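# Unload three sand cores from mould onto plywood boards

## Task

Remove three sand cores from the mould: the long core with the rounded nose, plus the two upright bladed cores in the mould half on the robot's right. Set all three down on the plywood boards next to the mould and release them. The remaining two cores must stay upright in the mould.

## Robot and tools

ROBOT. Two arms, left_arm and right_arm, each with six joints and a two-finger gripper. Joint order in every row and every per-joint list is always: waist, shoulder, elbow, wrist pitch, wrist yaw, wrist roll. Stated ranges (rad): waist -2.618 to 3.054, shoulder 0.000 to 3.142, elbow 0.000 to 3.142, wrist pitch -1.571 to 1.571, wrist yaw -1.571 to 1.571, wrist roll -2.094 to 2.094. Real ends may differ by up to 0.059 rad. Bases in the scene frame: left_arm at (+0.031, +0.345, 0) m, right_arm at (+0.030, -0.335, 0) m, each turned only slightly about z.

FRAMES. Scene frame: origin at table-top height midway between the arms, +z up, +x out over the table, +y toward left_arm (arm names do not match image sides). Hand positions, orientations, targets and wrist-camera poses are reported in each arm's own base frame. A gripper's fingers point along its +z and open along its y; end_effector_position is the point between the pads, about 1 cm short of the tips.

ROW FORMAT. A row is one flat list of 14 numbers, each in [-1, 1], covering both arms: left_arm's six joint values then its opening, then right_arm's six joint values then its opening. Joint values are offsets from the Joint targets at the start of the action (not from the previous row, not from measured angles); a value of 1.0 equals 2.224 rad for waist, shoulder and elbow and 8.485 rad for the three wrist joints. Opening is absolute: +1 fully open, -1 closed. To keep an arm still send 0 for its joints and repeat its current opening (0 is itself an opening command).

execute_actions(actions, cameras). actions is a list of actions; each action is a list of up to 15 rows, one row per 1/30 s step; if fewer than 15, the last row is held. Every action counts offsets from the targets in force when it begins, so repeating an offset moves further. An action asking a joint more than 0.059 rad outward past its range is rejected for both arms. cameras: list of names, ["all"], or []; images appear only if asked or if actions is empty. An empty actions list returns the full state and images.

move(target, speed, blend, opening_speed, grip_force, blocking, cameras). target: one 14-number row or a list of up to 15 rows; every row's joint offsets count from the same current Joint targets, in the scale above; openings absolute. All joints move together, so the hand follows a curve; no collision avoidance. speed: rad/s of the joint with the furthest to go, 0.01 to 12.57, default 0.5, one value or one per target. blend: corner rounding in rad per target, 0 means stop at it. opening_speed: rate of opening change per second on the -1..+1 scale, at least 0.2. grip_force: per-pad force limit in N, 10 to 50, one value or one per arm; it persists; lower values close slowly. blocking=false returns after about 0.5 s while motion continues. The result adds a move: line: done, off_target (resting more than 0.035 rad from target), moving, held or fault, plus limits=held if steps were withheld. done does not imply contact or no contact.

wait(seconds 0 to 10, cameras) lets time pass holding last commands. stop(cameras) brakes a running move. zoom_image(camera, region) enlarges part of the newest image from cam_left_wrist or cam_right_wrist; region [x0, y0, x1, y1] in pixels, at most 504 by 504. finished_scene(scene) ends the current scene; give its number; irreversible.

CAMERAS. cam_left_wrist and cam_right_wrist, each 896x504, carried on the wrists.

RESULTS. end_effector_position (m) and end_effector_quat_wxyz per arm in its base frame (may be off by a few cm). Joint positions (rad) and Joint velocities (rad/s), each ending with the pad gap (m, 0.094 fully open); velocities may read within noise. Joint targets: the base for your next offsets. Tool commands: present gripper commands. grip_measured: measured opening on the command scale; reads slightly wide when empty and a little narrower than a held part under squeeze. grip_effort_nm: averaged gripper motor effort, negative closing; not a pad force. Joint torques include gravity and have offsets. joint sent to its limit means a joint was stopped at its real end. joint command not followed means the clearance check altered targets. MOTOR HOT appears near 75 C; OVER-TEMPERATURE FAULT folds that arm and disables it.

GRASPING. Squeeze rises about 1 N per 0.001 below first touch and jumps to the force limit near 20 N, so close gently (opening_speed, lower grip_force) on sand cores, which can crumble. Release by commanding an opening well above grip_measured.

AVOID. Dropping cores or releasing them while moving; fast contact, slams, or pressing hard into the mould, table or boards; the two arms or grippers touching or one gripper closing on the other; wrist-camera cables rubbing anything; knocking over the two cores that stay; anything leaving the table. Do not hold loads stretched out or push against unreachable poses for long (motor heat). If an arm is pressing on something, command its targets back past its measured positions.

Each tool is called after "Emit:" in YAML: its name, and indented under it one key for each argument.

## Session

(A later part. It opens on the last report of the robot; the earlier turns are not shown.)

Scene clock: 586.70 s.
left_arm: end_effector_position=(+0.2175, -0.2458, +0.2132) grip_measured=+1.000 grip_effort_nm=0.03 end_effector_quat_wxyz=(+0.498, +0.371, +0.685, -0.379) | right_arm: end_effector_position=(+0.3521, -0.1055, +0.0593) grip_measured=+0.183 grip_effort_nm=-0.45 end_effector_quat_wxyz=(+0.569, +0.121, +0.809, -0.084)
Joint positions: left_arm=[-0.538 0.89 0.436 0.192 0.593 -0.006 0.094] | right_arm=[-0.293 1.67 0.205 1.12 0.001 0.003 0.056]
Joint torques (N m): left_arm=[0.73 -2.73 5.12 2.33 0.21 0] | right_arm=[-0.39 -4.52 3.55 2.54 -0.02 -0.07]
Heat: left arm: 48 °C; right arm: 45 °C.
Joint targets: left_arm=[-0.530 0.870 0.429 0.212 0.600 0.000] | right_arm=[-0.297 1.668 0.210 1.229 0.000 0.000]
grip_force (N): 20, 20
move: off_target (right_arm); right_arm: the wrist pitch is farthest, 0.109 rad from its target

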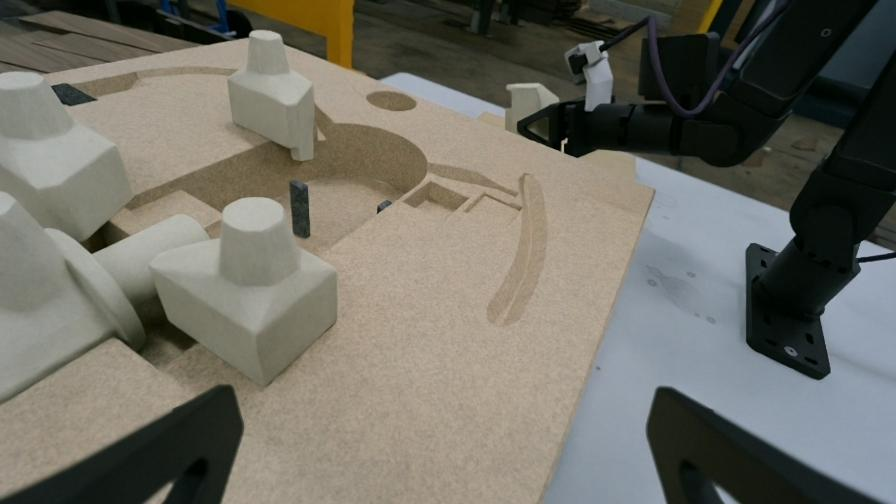

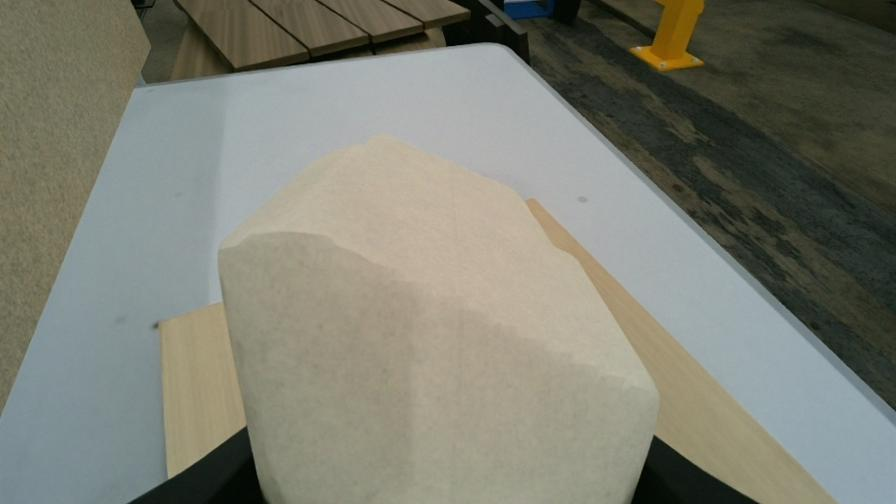

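Emit:
move:
  target: [0,0,0,0,0,0,1, 0,0.0787,-0.0121,0.0291,0,0,0.0]
  speed: 0.08
  cameras: ["all"]

Scene clock: 595.80 s.
left_arm: end_effector_position=(+0.2175, -0.2458, +0.2132) grip_measured=+1.000 grip_effort_nm=0.03 end_effector_quat_wxyz=(+0.498, +0.371, +0.685, -0.379) | right_arm: end_effector_position=(+0.3523, -0.1055, +0.0497) grip_measured=+0.183 grip_effort_nm=-0.45 end_effector_quat_wxyz=(+0.588, +0.118, +0.796, -0.087)
Joint positions: left_arm=[-0.538 0.89 0.436 0.192 0.593 -0.006 0.094] | right_arm=[-0.293 1.843 0.18 1.365 0.001 0.001 0.056]
Joint torques (N m): left_arm=[0.64 -2.7 5.14 2.35 0.23 0] | right_arm=[-0.38 -4.83 2.45 2.56 -0.02 -0.05]
Heat: left arm: 48 °C; right arm: 47 °C.
Joint targets: left_arm=[-0.530 0.870 0.429 0.212 0.600 0.000] | right_arm=[-0.297 1.843 0.183 1.476 0.000 0.000]
grip_force (N): 20, 20
move: off_target (right_arm); right_arm: the wrist pitch is farthest, 0.111 rad from its target

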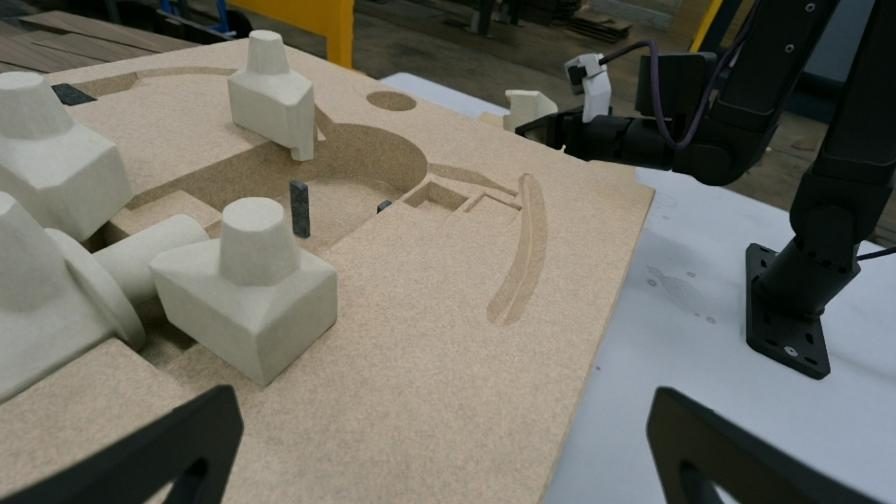

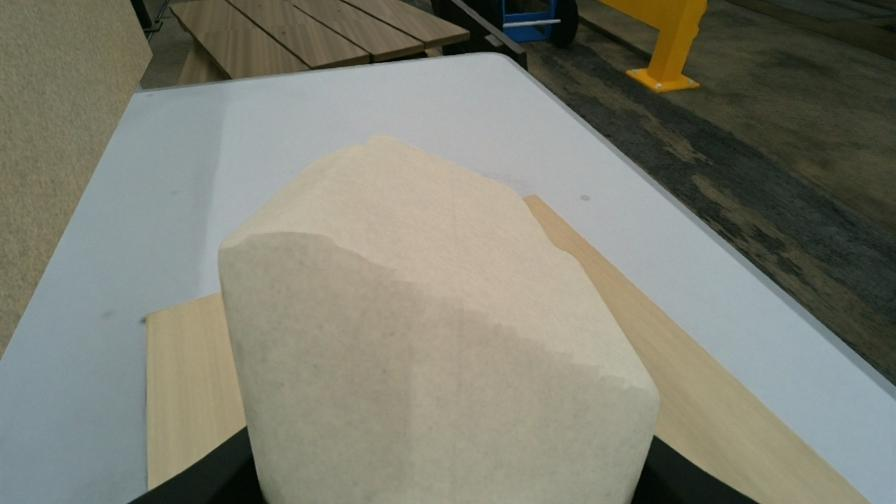

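Emit:
move:
  target: [0,0,0,0,0,0,1, 0,0.0166,0,0.0044,0,0,0.0]
  speed: 0.05
  cameras: ["cam_left_wrist"]

Emit:
zoom_image:
  camera: "cam_left_wrist"
  region: [460, 60, 720, 200]

Scene clock: 602.03 s.
left_arm: end_effector_position=(+0.2175, -0.2458, +0.2132) grip_measured=+1.000 grip_effort_nm=0.03 end_effector_quat_wxyz=(+0.498, +0.371, +0.685, -0.379) | right_arm: end_effector_position=(+0.3523, -0.1055, +0.0455) grip_measured=+0.183 grip_effort_nm=-0.45 end_effector_quat_wxyz=(+0.587, +0.118, +0.796, -0.087)
Joint positions: left_arm=[-0.538 0.89 0.436 0.192 0.593 -0.006 0.094] | right_arm=[-0.293 1.879 0.18 1.4 0.001 0.001 0.056]
Joint torques (N m): left_arm=[0.65 -2.74 5.16 2.32 0.23 0] | right_arm=[-0.38 -4.86 2.26 2.61 -0.03 -0.04]
Heat: left arm: 48 °C; right arm: 49 °C.
Joint targets: left_arm=[-0.530 0.870 0.429 0.212 0.600 0.000] | right_arm=[-0.297 1.880 0.183 1.513 0.000 0.000]
grip_force (N): 20, 20
move: off_target (right_arm); right_arm: the wrist pitch is farthest, 0.114 rad from its target
Images, in order (width x height): cam_left_wrist 896x504.

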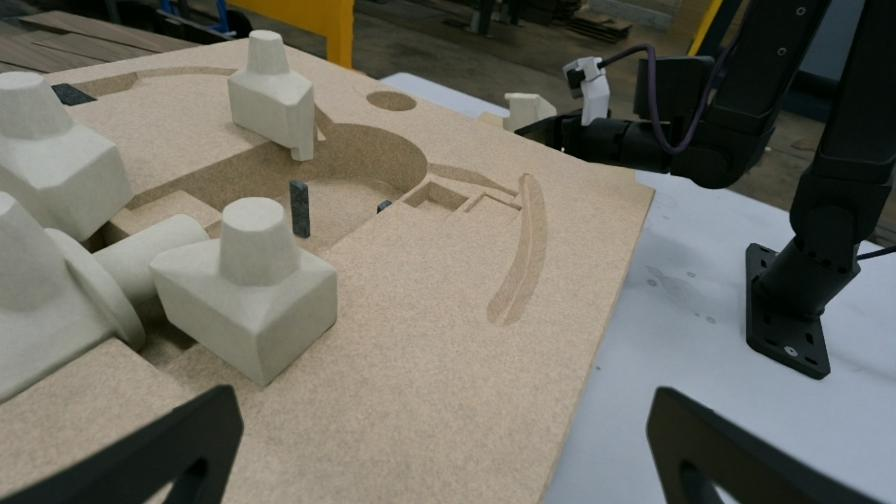

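Scaled by 1.938.

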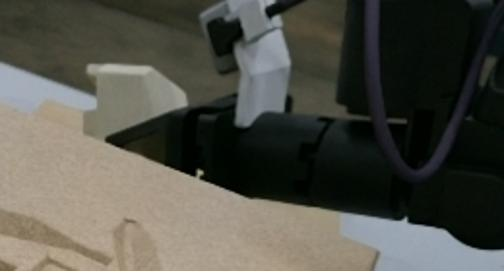

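Emit:
move:
  target: [-0.0764,0.2259,0.3208,-0.0273,0,0,1, 0,0,0,0,0,0,0.0]
  speed: 0.4
  cameras: ["cam_left_wrist"]

Emit:
zoom_image:
  camera: "cam_left_wrist"
  region: [300, 100, 700, 350]

Scene clock: 612.10 s.
left_arm: end_effector_position=(+0.2668, -0.3509, +0.3170) grip_measured=+1.000 grip_effort_nm=0.03 end_effector_quat_wxyz=(+0.465, +0.423, +0.656, -0.417) | right_arm: end_effector_position=(+0.3523, -0.1055, +0.0455) grip_measured=+0.183 grip_effort_nm=-0.45 end_effector_quat_wxyz=(+0.587, +0.118, +0.796, -0.087)
Joint positions: left_arm=[-0.692 1.362 1.115 -0.022 0.594 -0.006 0.094] | right_arm=[-0.293 1.879 0.18 1.4 0.001 0.001 0.056]
Joint torques (N m): left_arm=[-0.54 -4.11 8.12 2.12 0.2 0.01] | right_arm=[-0.38 -4.85 2.28 2.61 -0.02 -0.05]
Heat: left arm: 48 °C; right arm: 49 °C.
Joint targets: left_arm=[-0.700 1.373 1.143 -0.019 0.600 0.000] | right_arm=[-0.297 1.880 0.183 1.513 0.000 0.000]
grip_force (N): 20, 20
move: off_target (right_arm); right_arm: the wrist pitch is farthest, 0.113 rad from its target
Images, in order (width x height): cam_left_wrist 896x504.

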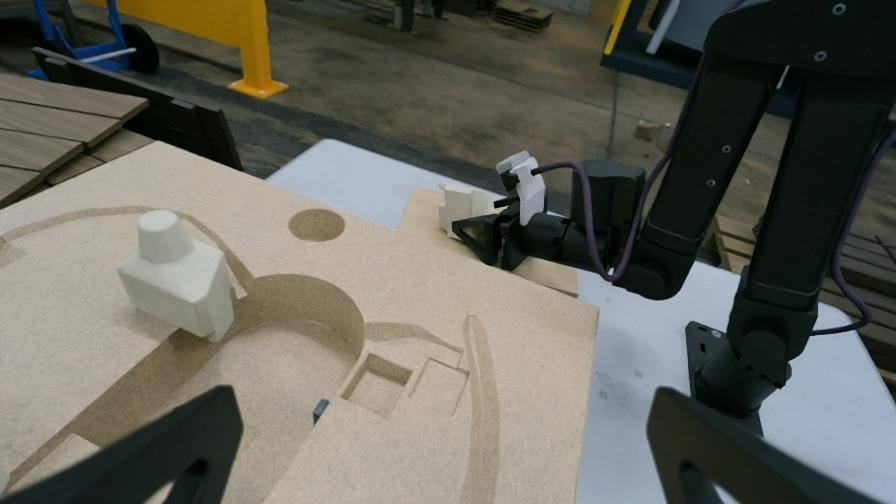

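Scaled by 1.260.

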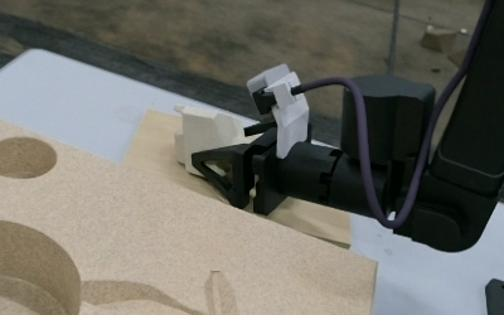

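Emit:
zoom_image:
  camera: "cam_left_wrist"
  region: [410, 160, 560, 280]

Scaled by 3.360.

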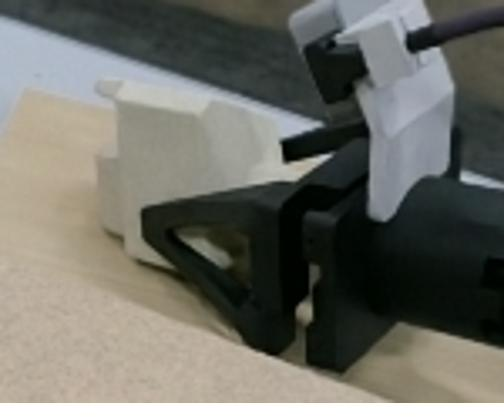

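Emit:
move:
  target: [0,0,0,0,0,0,1, 0,-0.0719,0,-0.0283,0,0,0.0]
  speed: 0.06
  cameras: ["cam_left_wrist"]

Emit:
zoom_image:
  camera: "cam_left_wrist"
  region: [410, 160, 560, 280]

Scene clock: 627.53 s.
left_arm: end_effector_position=(+0.2667, -0.3509, +0.3169) grip_measured=+1.000 grip_effort_nm=0.03 end_effector_quat_wxyz=(+0.465, +0.423, +0.657, -0.417) | right_arm: end_effector_position=(+0.3470, -0.1039, +0.0453) grip_measured=+0.183 grip_effort_nm=-0.45 end_effector_quat_wxyz=(+0.564, +0.120, +0.813, -0.084)
Joint positions: left_arm=[-0.692 1.362 1.115 -0.022 0.594 -0.006 0.094] | right_arm=[-0.293 1.756 0.18 1.219 0.001 0 0.056]
Joint torques (N m): left_arm=[-0.58 -4.15 8.23 2.13 0.18 0] | right_arm=[-0.38 -7.5 2.86 2.03 -0.03 -0.04]
Heat: left arm: 49 °C; right arm: 50 °C.
Joint targets: left_arm=[-0.700 1.373 1.143 -0.019 0.600 0.000] | right_arm=[-0.297 1.720 0.183 1.273 0.000 0.000]
grip_force (N): 20, 20
move: off_target (right_arm); right_arm: the wrist pitch is farthest, 0.054 rad from its target
Images, in order (width x height): cam_left_wrist 896x504.

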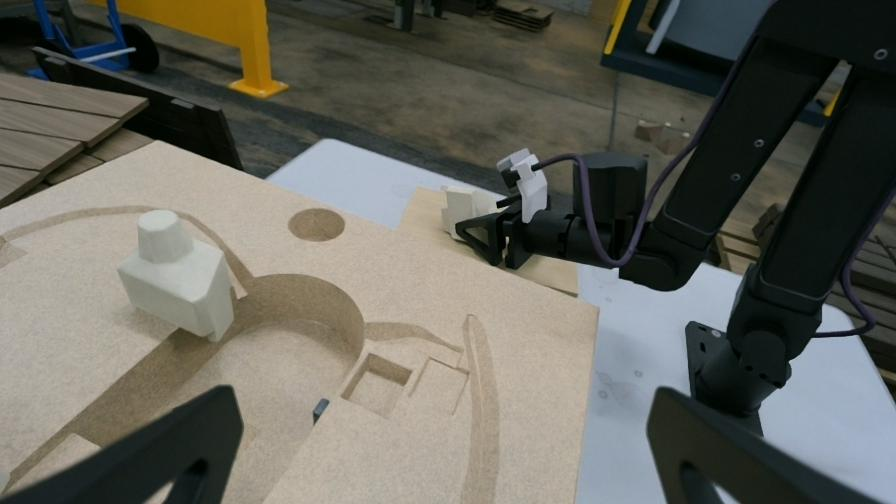

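Scaled by 3.360.

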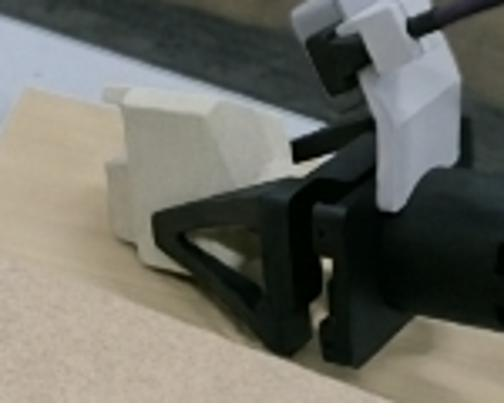

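Emit:
move:
  target: [0,0,0,0,0,0,1, 0,0,0,0,0,0,0.3]
  speed: 0.1
  opening_speed: 0.2
  cameras: ["all"]

Emit:
zoom_image:
  camera: "cam_left_wrist"
  region: [410, 160, 560, 280]

Scene clock: 632.83 s.
left_arm: end_effector_position=(+0.2667, -0.3509, +0.3169) grip_measured=+1.000 grip_effort_nm=0.03 end_effector_quat_wxyz=(+0.465, +0.423, +0.657, -0.417) | right_arm: end_effector_position=(+0.3502, -0.1050, +0.0572) grip_measured=+0.297 grip_effort_nm=0.18 end_effector_quat_wxyz=(+0.582, +0.118, +0.800, -0.087)
Joint positions: left_arm=[-0.692 1.362 1.115 -0.022 0.594 -0.006 0.094] | right_arm=[-0.293 1.742 0.18 1.249 0.002 -0.001 0.061]
Joint torques (N m): left_arm=[-0.57 -4.08 8.17 2.12 0.21 -0.02] | right_arm=[-0.39 -6.28 2.97 1.73 -0.03 -0.03]
Heat: left arm: 49 °C; right arm: 49 °C.
Joint targets: left_arm=[-0.700 1.373 1.143 -0.019 0.600 0.000] | right_arm=[-0.297 1.720 0.183 1.273 -0.001 0.000]
grip_force (N): 20, 20
move: done

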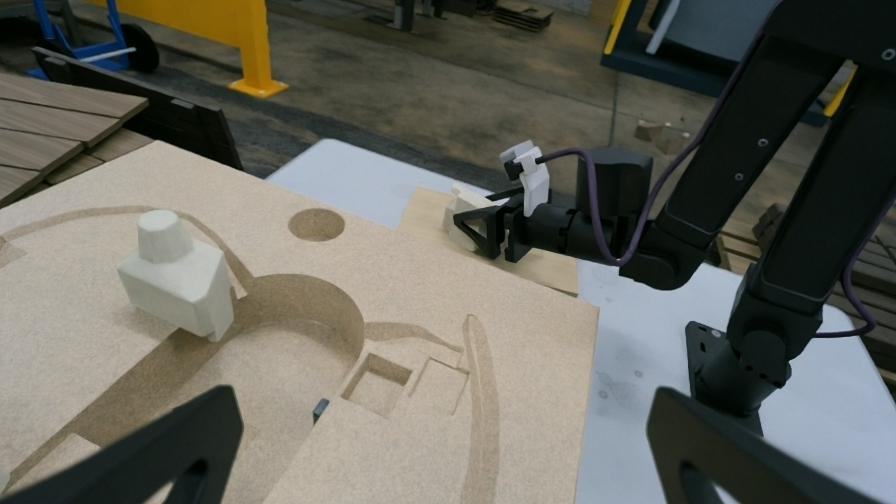

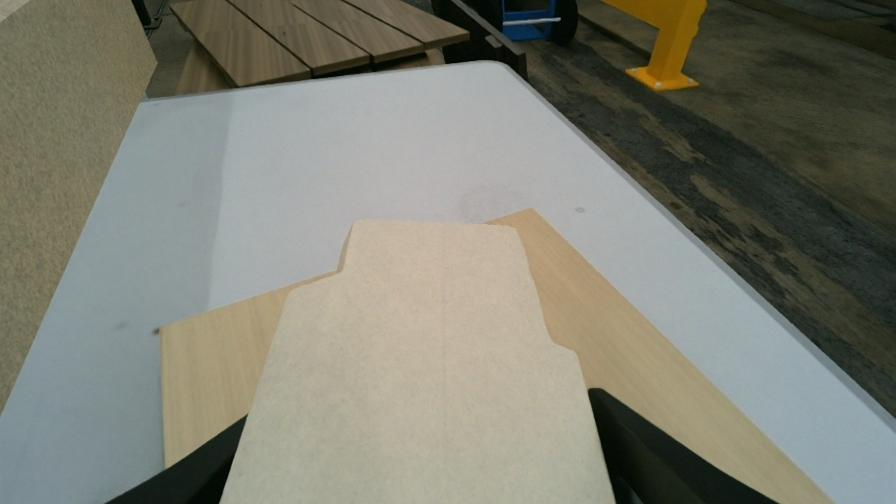

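Scaled by 3.360.

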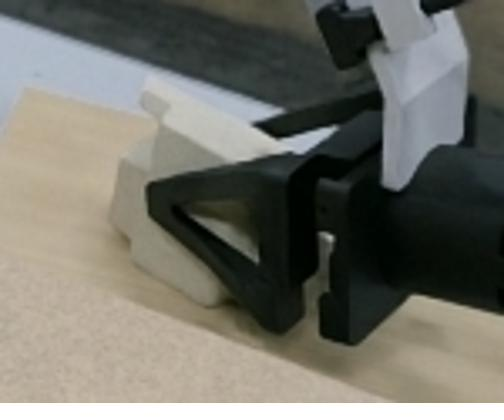

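Emit:
move:
  target:
    - [0,0,0,0,0,0,1, 0,0,0,0,0,0,1.0]
    - [0,0,0,0,0,0,1, 0,-0.1686,0.0256,-0.0534,0,0,1.0]
    - [0,0,0,0,0,0,1, 0,-0.3035,0.1650,-0.1382,0,0,1.0]
  speed: 0.3
  blend: [0,0.03,0]
  opening_speed: 0.5
  cameras: ["all"]

Scene clock: 648.17 s.
left_arm: end_effector_position=(+0.2667, -0.3509, +0.3169) grip_measured=+1.000 grip_effort_nm=0.03 end_effector_quat_wxyz=(+0.465, +0.423, +0.657, -0.417) | right_arm: end_effector_position=(+0.3436, -0.1030, +0.1668) grip_measured=+0.997 grip_effort_nm=0.18 end_effector_quat_wxyz=(+0.529, +0.123, +0.836, -0.079)
Joint positions: left_arm=[-0.692 1.362 1.115 -0.022 0.594 -0.006 0.094] | right_arm=[-0.293 1.062 0.519 0.1 0.002 -0.001 0.094]
Joint torques (N m): left_arm=[-0.55 -4.18 8.16 2.13 0.19 0.01] | right_arm=[-0.39 -3.84 8.72 1.43 -0.03 -0.03]
Heat: left arm: 49 °C; right arm: 48 °C.
Joint targets: left_arm=[-0.700 1.373 1.143 -0.019 0.600 0.000] | right_arm=[-0.297 1.044 0.550 0.101 -0.001 0.000]
grip_force (N): 20, 20
move: done

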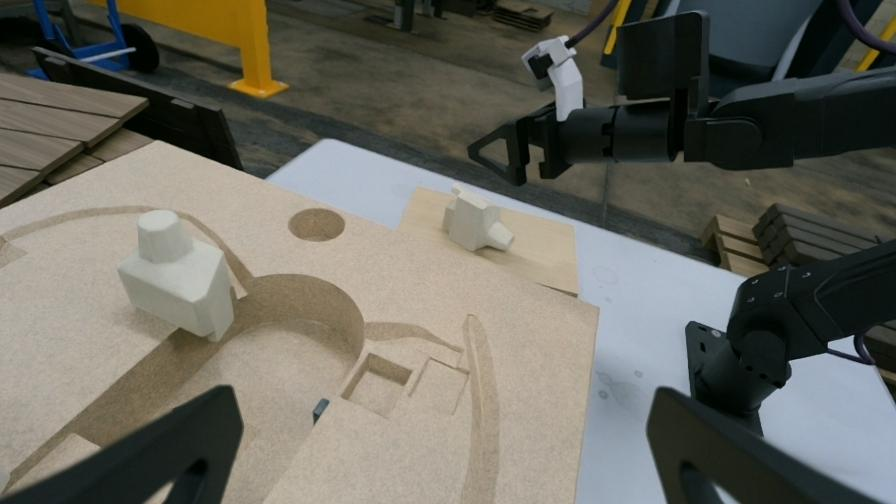

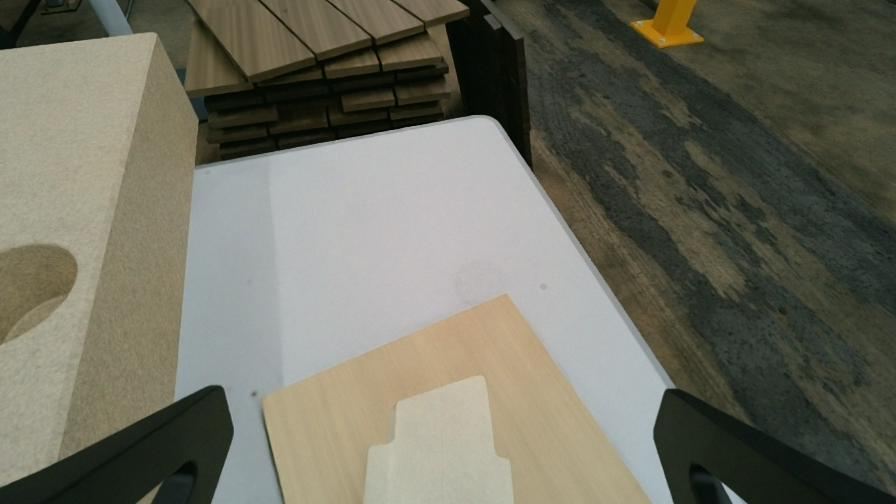

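Emit:
move:
  target: [0,0,0,0,0,0,1, 0.4393,0.2826,0.1473,0.0269,0.0705,0.0325,1.0]
  speed: 0.5
  cameras: ["all"]

Scene clock: 683.73 s.
left_arm: end_effector_position=(+0.2667, -0.3509, +0.3169) grip_measured=+1.000 grip_effort_nm=0.03 end_effector_quat_wxyz=(+0.465, +0.423, +0.657, -0.417) | right_arm: end_effector_position=(+0.4098, +0.2050, +0.1348) grip_measured=+0.997 grip_effort_nm=0.18 end_effector_quat_wxyz=(+0.542, -0.030, +0.840, -0.005)
Joint positions: left_arm=[-0.692 1.362 1.115 -0.022 0.594 -0.006 0.094] | right_arm=[0.682 1.664 0.847 0.299 0.588 0.261 0.094]
Joint torques (N m): left_arm=[-0.59 -4.14 8.16 2.13 0.2 0] | right_arm=[-0.13 -5.87 8.06 1.61 0.22 0.13]
Heat: left arm: 49 °C; right arm: 46 °C.
Joint targets: left_arm=[-0.700 1.373 1.143 -0.019 0.600 0.000] | right_arm=[0.680 1.673 0.877 0.329 0.597 0.276]
grip_force (N): 20, 20
move: done

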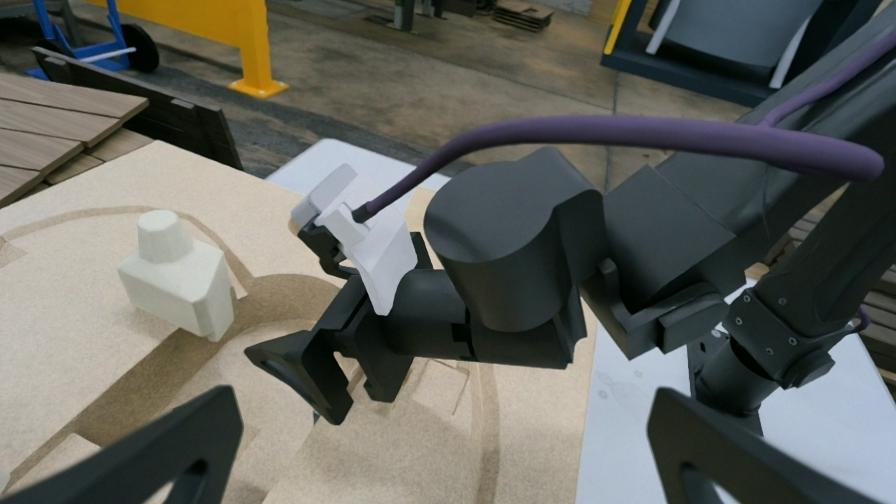

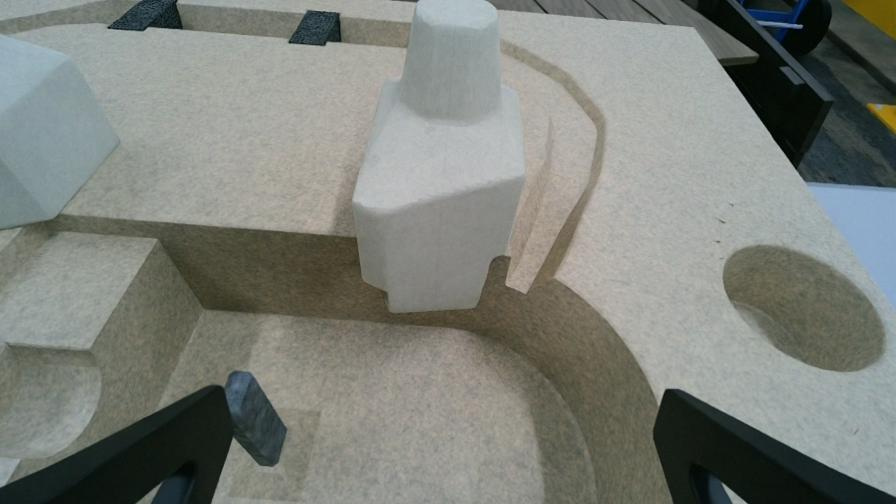

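Emit:
move:
  target: [0,0,0,0,0,0,1, -0.036,0.0647,0.1003,-0.0139,-0.0101,0.0031,1.0]
  speed: 0.3
  cameras: ["all"]

Scene clock: 710.90 s.
left_arm: end_effector_position=(+0.2667, -0.3509, +0.3169) grip_measured=+1.000 grip_effort_nm=0.03 end_effector_quat_wxyz=(+0.465, +0.423, +0.657, -0.417) | right_arm: end_effector_position=(+0.4616, +0.2121, +0.1436) grip_measured=+0.997 grip_effort_nm=0.18 end_effector_quat_wxyz=(+0.533, -0.005, +0.846, +0.011)
Joint positions: left_arm=[-0.692 1.362 1.115 -0.022 0.594 -0.006 0.094] | right_arm=[0.604 1.803 1.071 0.214 0.515 0.289 0.094]
Joint torques (N m): left_arm=[-0.49 -4.05 8.21 2.14 0.21 0.01] | right_arm=[-0.46 -6.86 8.18 1.37 0.08 0.12]
Heat: left arm: 49 °C; right arm: 46 °C.
Joint targets: left_arm=[-0.700 1.373 1.143 -0.019 0.600 0.000] | right_arm=[0.600 1.817 1.100 0.211 0.512 0.302]
grip_force (N): 20, 20
move: done

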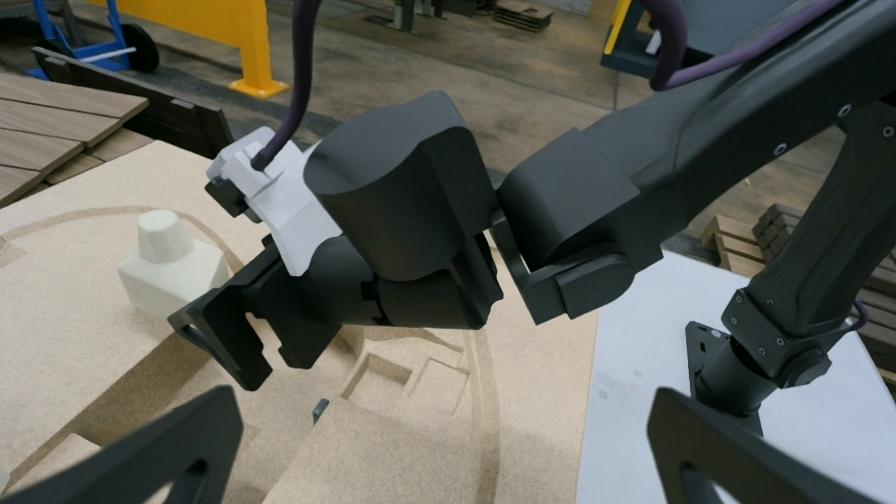

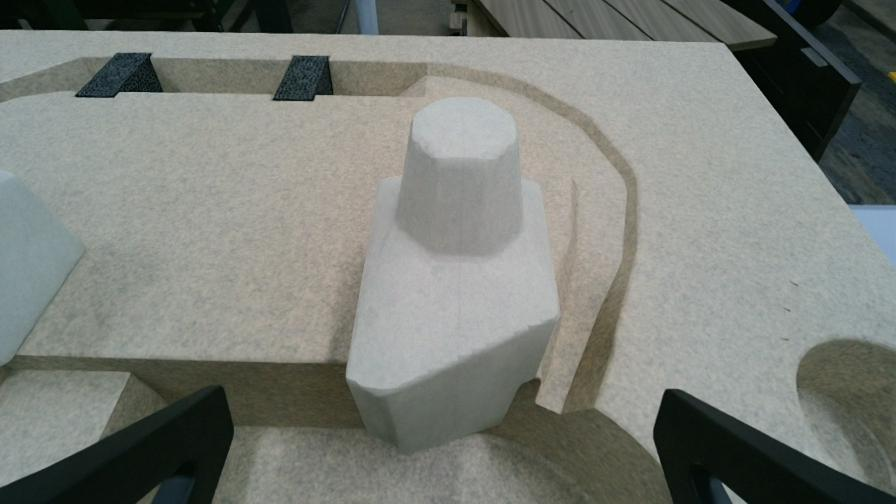

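Emit:
move:
  target: [0,0,0,0,0,0,1, -0.0364,0.0922,0.0871,0.0011,-0.0090,-0.0052,1.0]
  speed: 0.15
  cameras: ["all"]

Scene clock: 717.37 s.
left_arm: end_effector_position=(+0.2667, -0.3509, +0.3169) grip_measured=+1.000 grip_effort_nm=0.03 end_effector_quat_wxyz=(+0.465, +0.423, +0.657, -0.417) | right_arm: end_effector_position=(+0.5171, +0.2115, +0.1175) grip_measured=+0.997 grip_effort_nm=0.18 end_effector_quat_wxyz=(+0.520, -0.004, +0.854, +0.010)
Joint positions: left_arm=[-0.692 1.362 1.115 -0.022 0.594 -0.006 0.094] | right_arm=[0.524 2.007 1.262 0.212 0.44 0.262 0.094]
Joint torques (N m): left_arm=[-0.58 -4.03 8.12 2.13 0.19 0.02] | right_arm=[-0.42 -8.31 8.32 1.45 0.06 -0.07]
Heat: left arm: 49 °C; right arm: 46 °C.
Joint targets: left_arm=[-0.700 1.373 1.143 -0.019 0.600 0.000] | right_arm=[0.519 2.022 1.294 0.220 0.435 0.258]
grip_force (N): 20, 20
move: done

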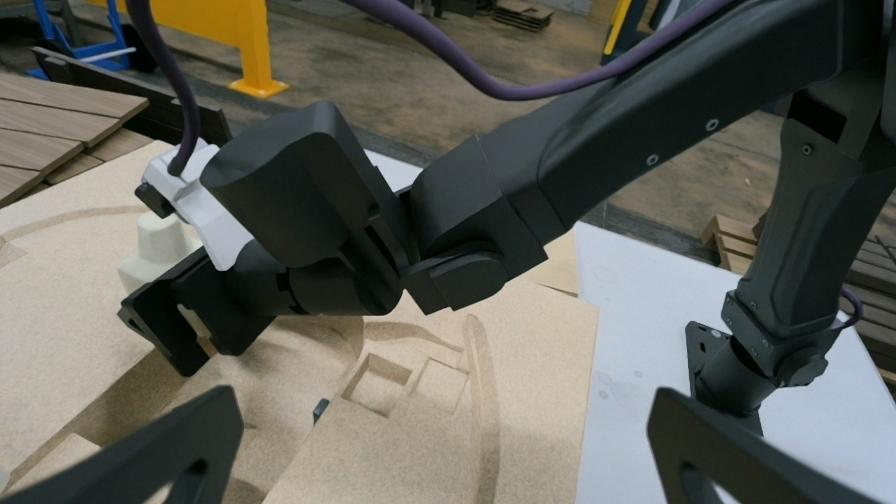

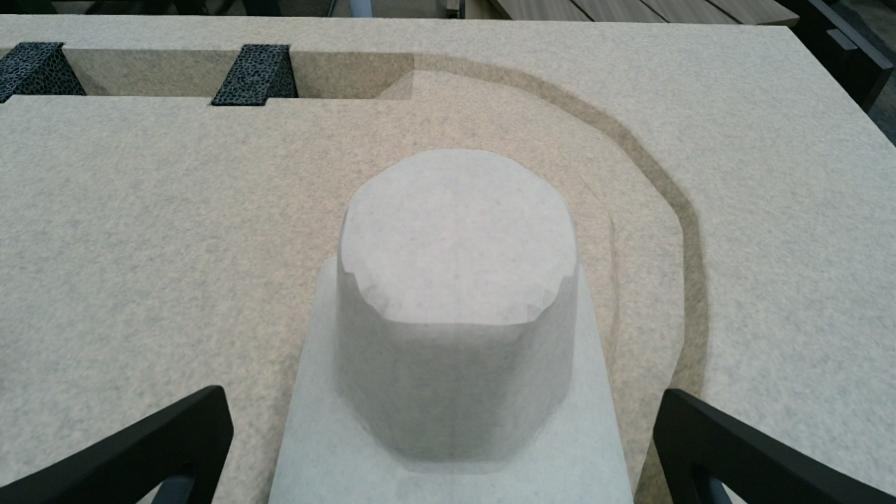

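Emit:
move:
  target: [0,0,0,0,0,0,1, 0,0,0,0,0,0,0.0]
  speed: 0.15
  grip_force: 22
  opening_speed: 0.4
  cameras: ["cam_right_wrist"]

Scene clock: 724.00 s.
left_arm: end_effector_position=(+0.2667, -0.3509, +0.3169) grip_measured=+1.000 grip_effort_nm=0.03 end_effector_quat_wxyz=(+0.465, +0.423, +0.657, -0.417) | right_arm: end_effector_position=(+0.5174, +0.2108, +0.1174) grip_measured=+0.177 grip_effort_nm=-0.48 end_effector_quat_wxyz=(+0.520, -0.004, +0.854, +0.010)
Joint positions: left_arm=[-0.692 1.362 1.115 -0.022 0.594 -0.006 0.094] | right_arm=[0.523 2.007 1.262 0.212 0.44 0.259 0.055]
Joint torques (N m): left_arm=[-0.54 -4.14 8.06 2.13 0.21 0.02] | right_arm=[-0.35 -8.32 8.32 1.45 0.07 -0.06]
Heat: left arm: 49 °C; right arm: 46 °C.
Joint targets: left_arm=[-0.700 1.373 1.143 -0.019 0.600 0.000] | right_arm=[0.519 2.022 1.294 0.220 0.436 0.258]
grip_force (N): 22, 22
move: done
Images, in order (width x height): cam_right_wrist 896x504.

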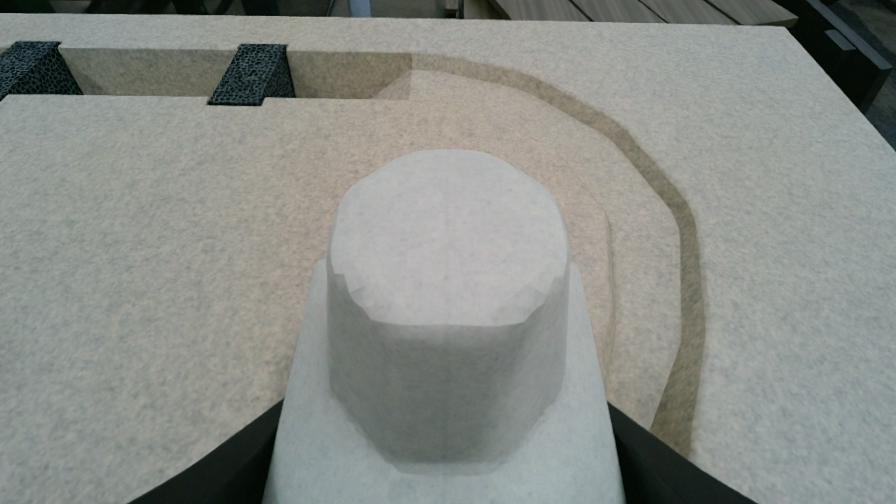

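Emit:
move:
  target: [0,0,0,0,0,0,1, 0,-0.0301,0.0432,-0.0153,0,0,0.0]
  speed: 0.08
  cameras: ["all"]

Scene clock: 732.60 s.
left_arm: end_effector_position=(+0.2667, -0.3509, +0.3169) grip_measured=+1.000 grip_effort_nm=0.03 end_effector_quat_wxyz=(+0.465, +0.423, +0.657, -0.417) | right_arm: end_effector_position=(+0.5190, +0.2113, +0.1232) grip_measured=+0.177 grip_effort_nm=-0.49 end_effector_quat_wxyz=(+0.495, -0.013, +0.869, -0.001)
Joint positions: left_arm=[-0.692 1.362 1.115 -0.022 0.594 -0.006 0.094] | right_arm=[0.52 2.007 1.345 0.065 0.432 0.259 0.055]
Joint torques (N m): left_arm=[-0.55 -4.19 8.16 2.14 0.22 0.01] | right_arm=[-0.09 -13.9 9.51 1.56 0.14 -0.06]
Heat: left arm: 49 °C; right arm: 46 °C.
Joint targets: left_arm=[-0.700 1.373 1.143 -0.019 0.600 0.000] | right_arm=[0.519 1.955 1.390 0.090 0.436 0.258]
grip_force (N): 22, 22
move: off_target (right_arm); right_arm: the shoulder is farthest, 0.052 rad from its target

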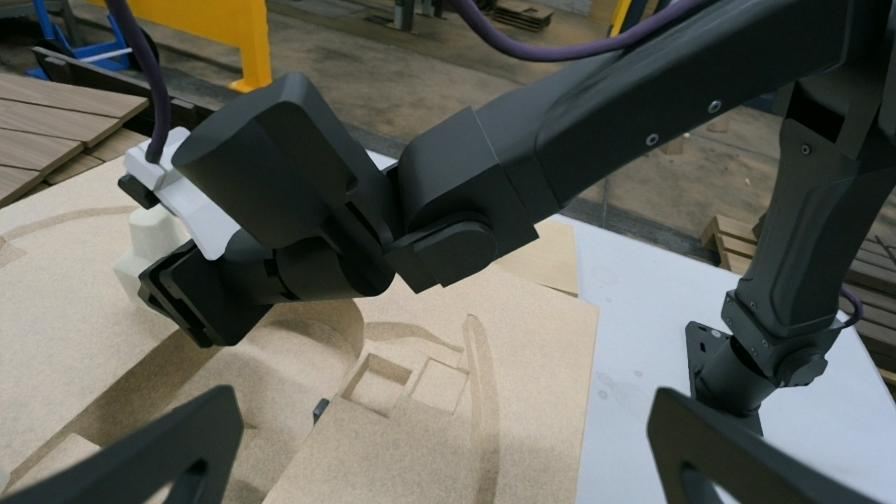

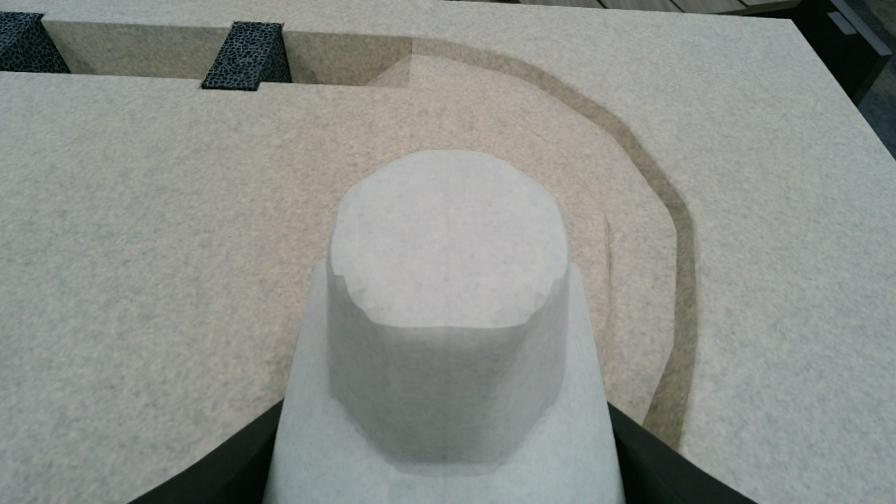

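Emit:
move:
  target: [0,0,0,0,0,0,1, 0,-0.0342,0.0067,-0.0029,0,0,0.0]
  speed: 0.08
  cameras: ["all"]

Scene clock: 740.13 s.
left_arm: end_effector_position=(+0.2667, -0.3509, +0.3169) grip_measured=+1.000 grip_effort_nm=0.03 end_effector_quat_wxyz=(+0.465, +0.423, +0.657, -0.417) | right_arm: end_effector_position=(+0.5124, +0.2088, +0.1482) grip_measured=+0.177 grip_effort_nm=-0.48 end_effector_quat_wxyz=(+0.498, -0.013, +0.867, +0.004)
Joint positions: left_arm=[-0.692 1.362 1.115 -0.022 0.594 -0.006 0.094] | right_arm=[0.52 1.943 1.352 0.006 0.424 0.259 0.055]
Joint torques (N m): left_arm=[-0.59 -4.07 8.16 2.11 0.17 0.01] | right_arm=[-0.1 -14.63 10.36 1.88 0.21 -0.06]
Heat: left arm: 49 °C; right arm: 46 °C.
Joint targets: left_arm=[-0.700 1.373 1.143 -0.019 0.600 0.000] | right_arm=[0.519 1.879 1.405 0.066 0.436 0.258]
grip_force (N): 22, 22
move: off_target (right_arm); right_arm: the shoulder is farthest, 0.064 rad from its target

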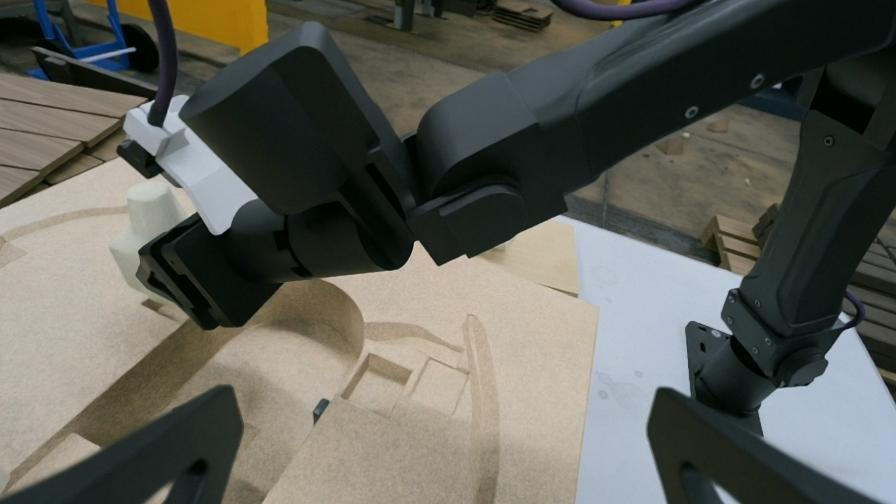

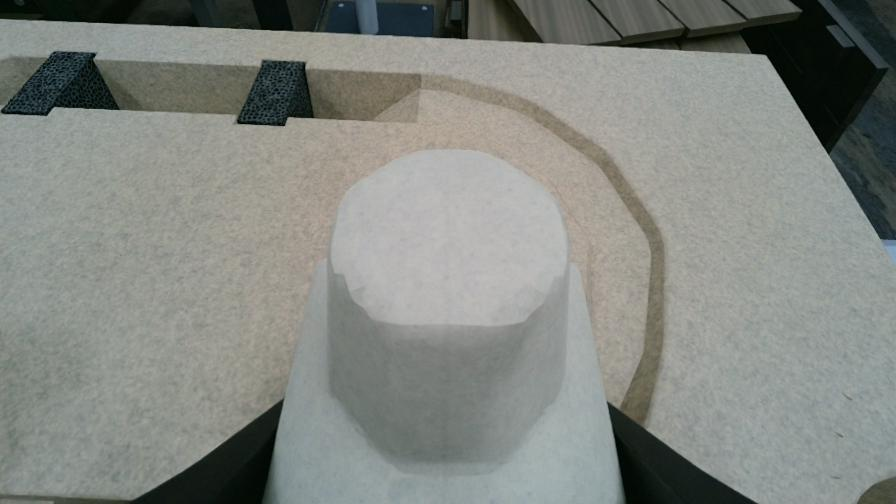

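Emit:
move:
  target:
    - [0,0,0,0,0,0,1, -0.0310,-0.2154,-0.0697,-0.0549,-0.0019,0,0.0]
    - [0,0,0,0,0,0,1, -0.5121,-0.1704,0.0427,-0.1610,-0.0808,0.0285,0.0]
  speed: [0.25,0.5]
  blend: [0.05,0]
  cameras: ["all"]

Scene clock: 777.97 s.
left_arm: end_effector_position=(+0.2667, -0.3509, +0.3169) grip_measured=+1.000 grip_effort_nm=0.03 end_effector_quat_wxyz=(+0.465, +0.423, +0.657, -0.417) | right_arm: end_effector_position=(+0.2712, -0.1419, +0.1914) grip_measured=+0.177 grip_effort_nm=-0.48 end_effector_quat_wxyz=(+0.118, +0.510, +0.845, +0.107)
Joint positions: left_arm=[-0.692 1.362 1.115 -0.022 0.594 -0.006 0.094] | right_arm=[-0.62 1.5 1.455 -1.302 -0.23 0.493 0.055]
Joint torques (N m): left_arm=[-0.55 -4.08 8.14 2.13 0.19 0.02] | right_arm=[-0.1 -4.98 8.94 0.49 -0.3 0.04]
Heat: left arm: 49 °C; right arm: 54 °C.
Joint targets: left_arm=[-0.700 1.373 1.143 -0.019 0.600 0.000] | right_arm=[-0.621 1.500 1.500 -1.300 -0.250 0.500]
grip_force (N): 22, 22
move: off_target (right_arm); right_arm: the elbow is farthest, 0.044 rad from its target

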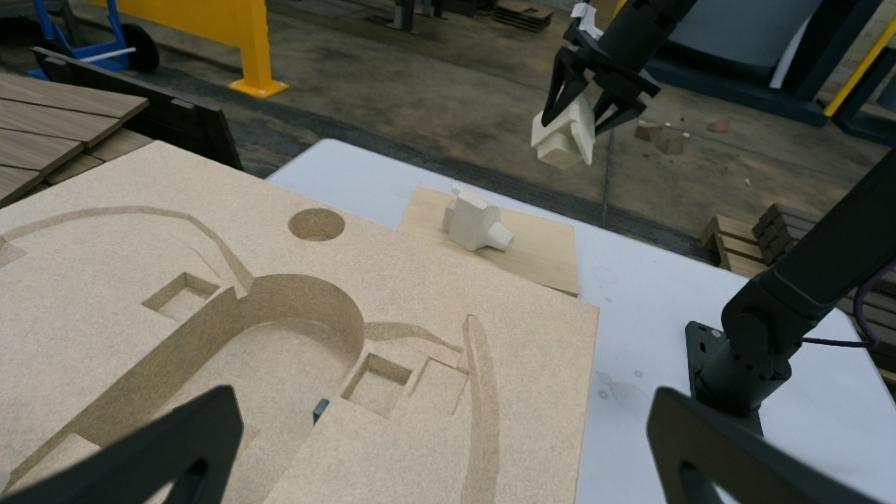

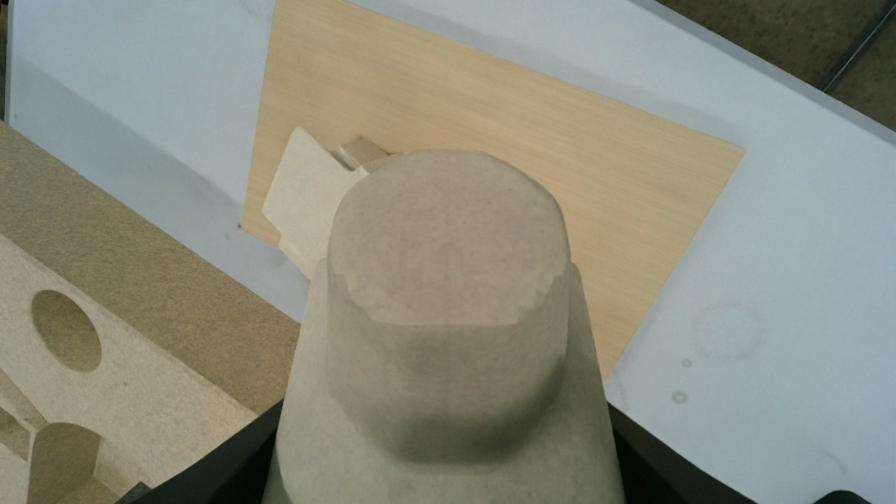

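Emit:
move:
  target: [0,0,0,0,0,0,1, -0.0324,0.1404,-0.0337,-0.0197,-0.0137,0.0351,0.0]
  speed: 0.25
  cameras: ["all"]

Scene clock: 799.63 s.
left_arm: end_effector_position=(+0.2667, -0.3509, +0.3169) grip_measured=+1.000 grip_effort_nm=0.03 end_effector_quat_wxyz=(+0.465, +0.423, +0.657, -0.417) | right_arm: end_effector_position=(+0.2502, -0.1257, +0.1044) grip_measured=+0.177 grip_effort_nm=-0.48 end_effector_quat_wxyz=(-0.131, +0.673, +0.710, +0.161)
Joint positions: left_arm=[-0.692 1.362 1.115 -0.022 0.594 -0.006 0.094] | right_arm=[-0.686 1.813 1.423 -1.43 -0.34 0.788 0.055]
Joint torques (N m): left_arm=[-0.58 -4.11 8.14 2.11 0.21 0.02] | right_arm=[-0.55 -7.06 4.93 -0.69 -0.43 0.08]
Heat: left arm: 48 °C; right arm: 44 °C.
Joint targets: left_arm=[-0.700 1.373 1.143 -0.019 0.600 0.000] | right_arm=[-0.692 1.812 1.425 -1.468 -0.366 0.798]
grip_force (N): 22, 22
move: off_target (right_arm); right_arm: the wrist pitch is farthest, 0.037 rad from its target

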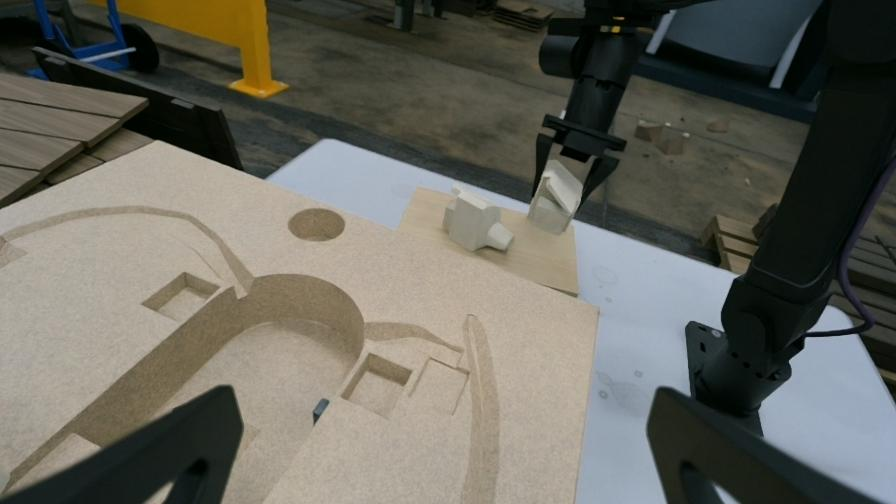

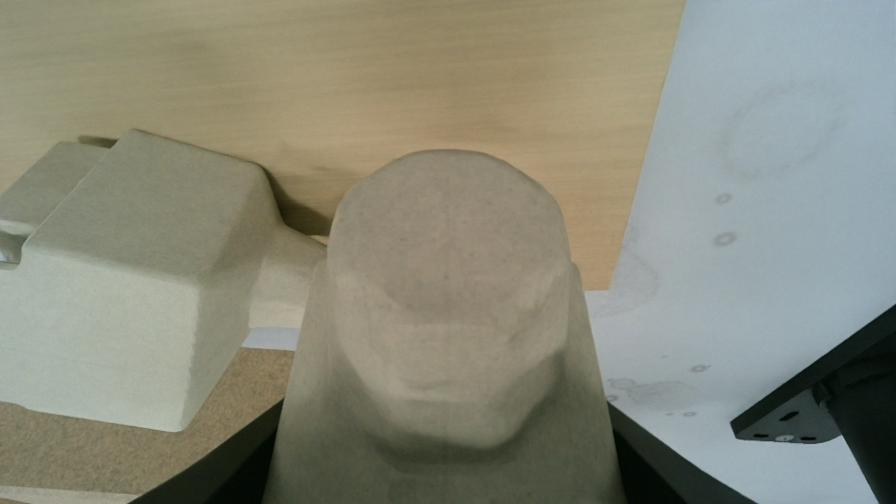

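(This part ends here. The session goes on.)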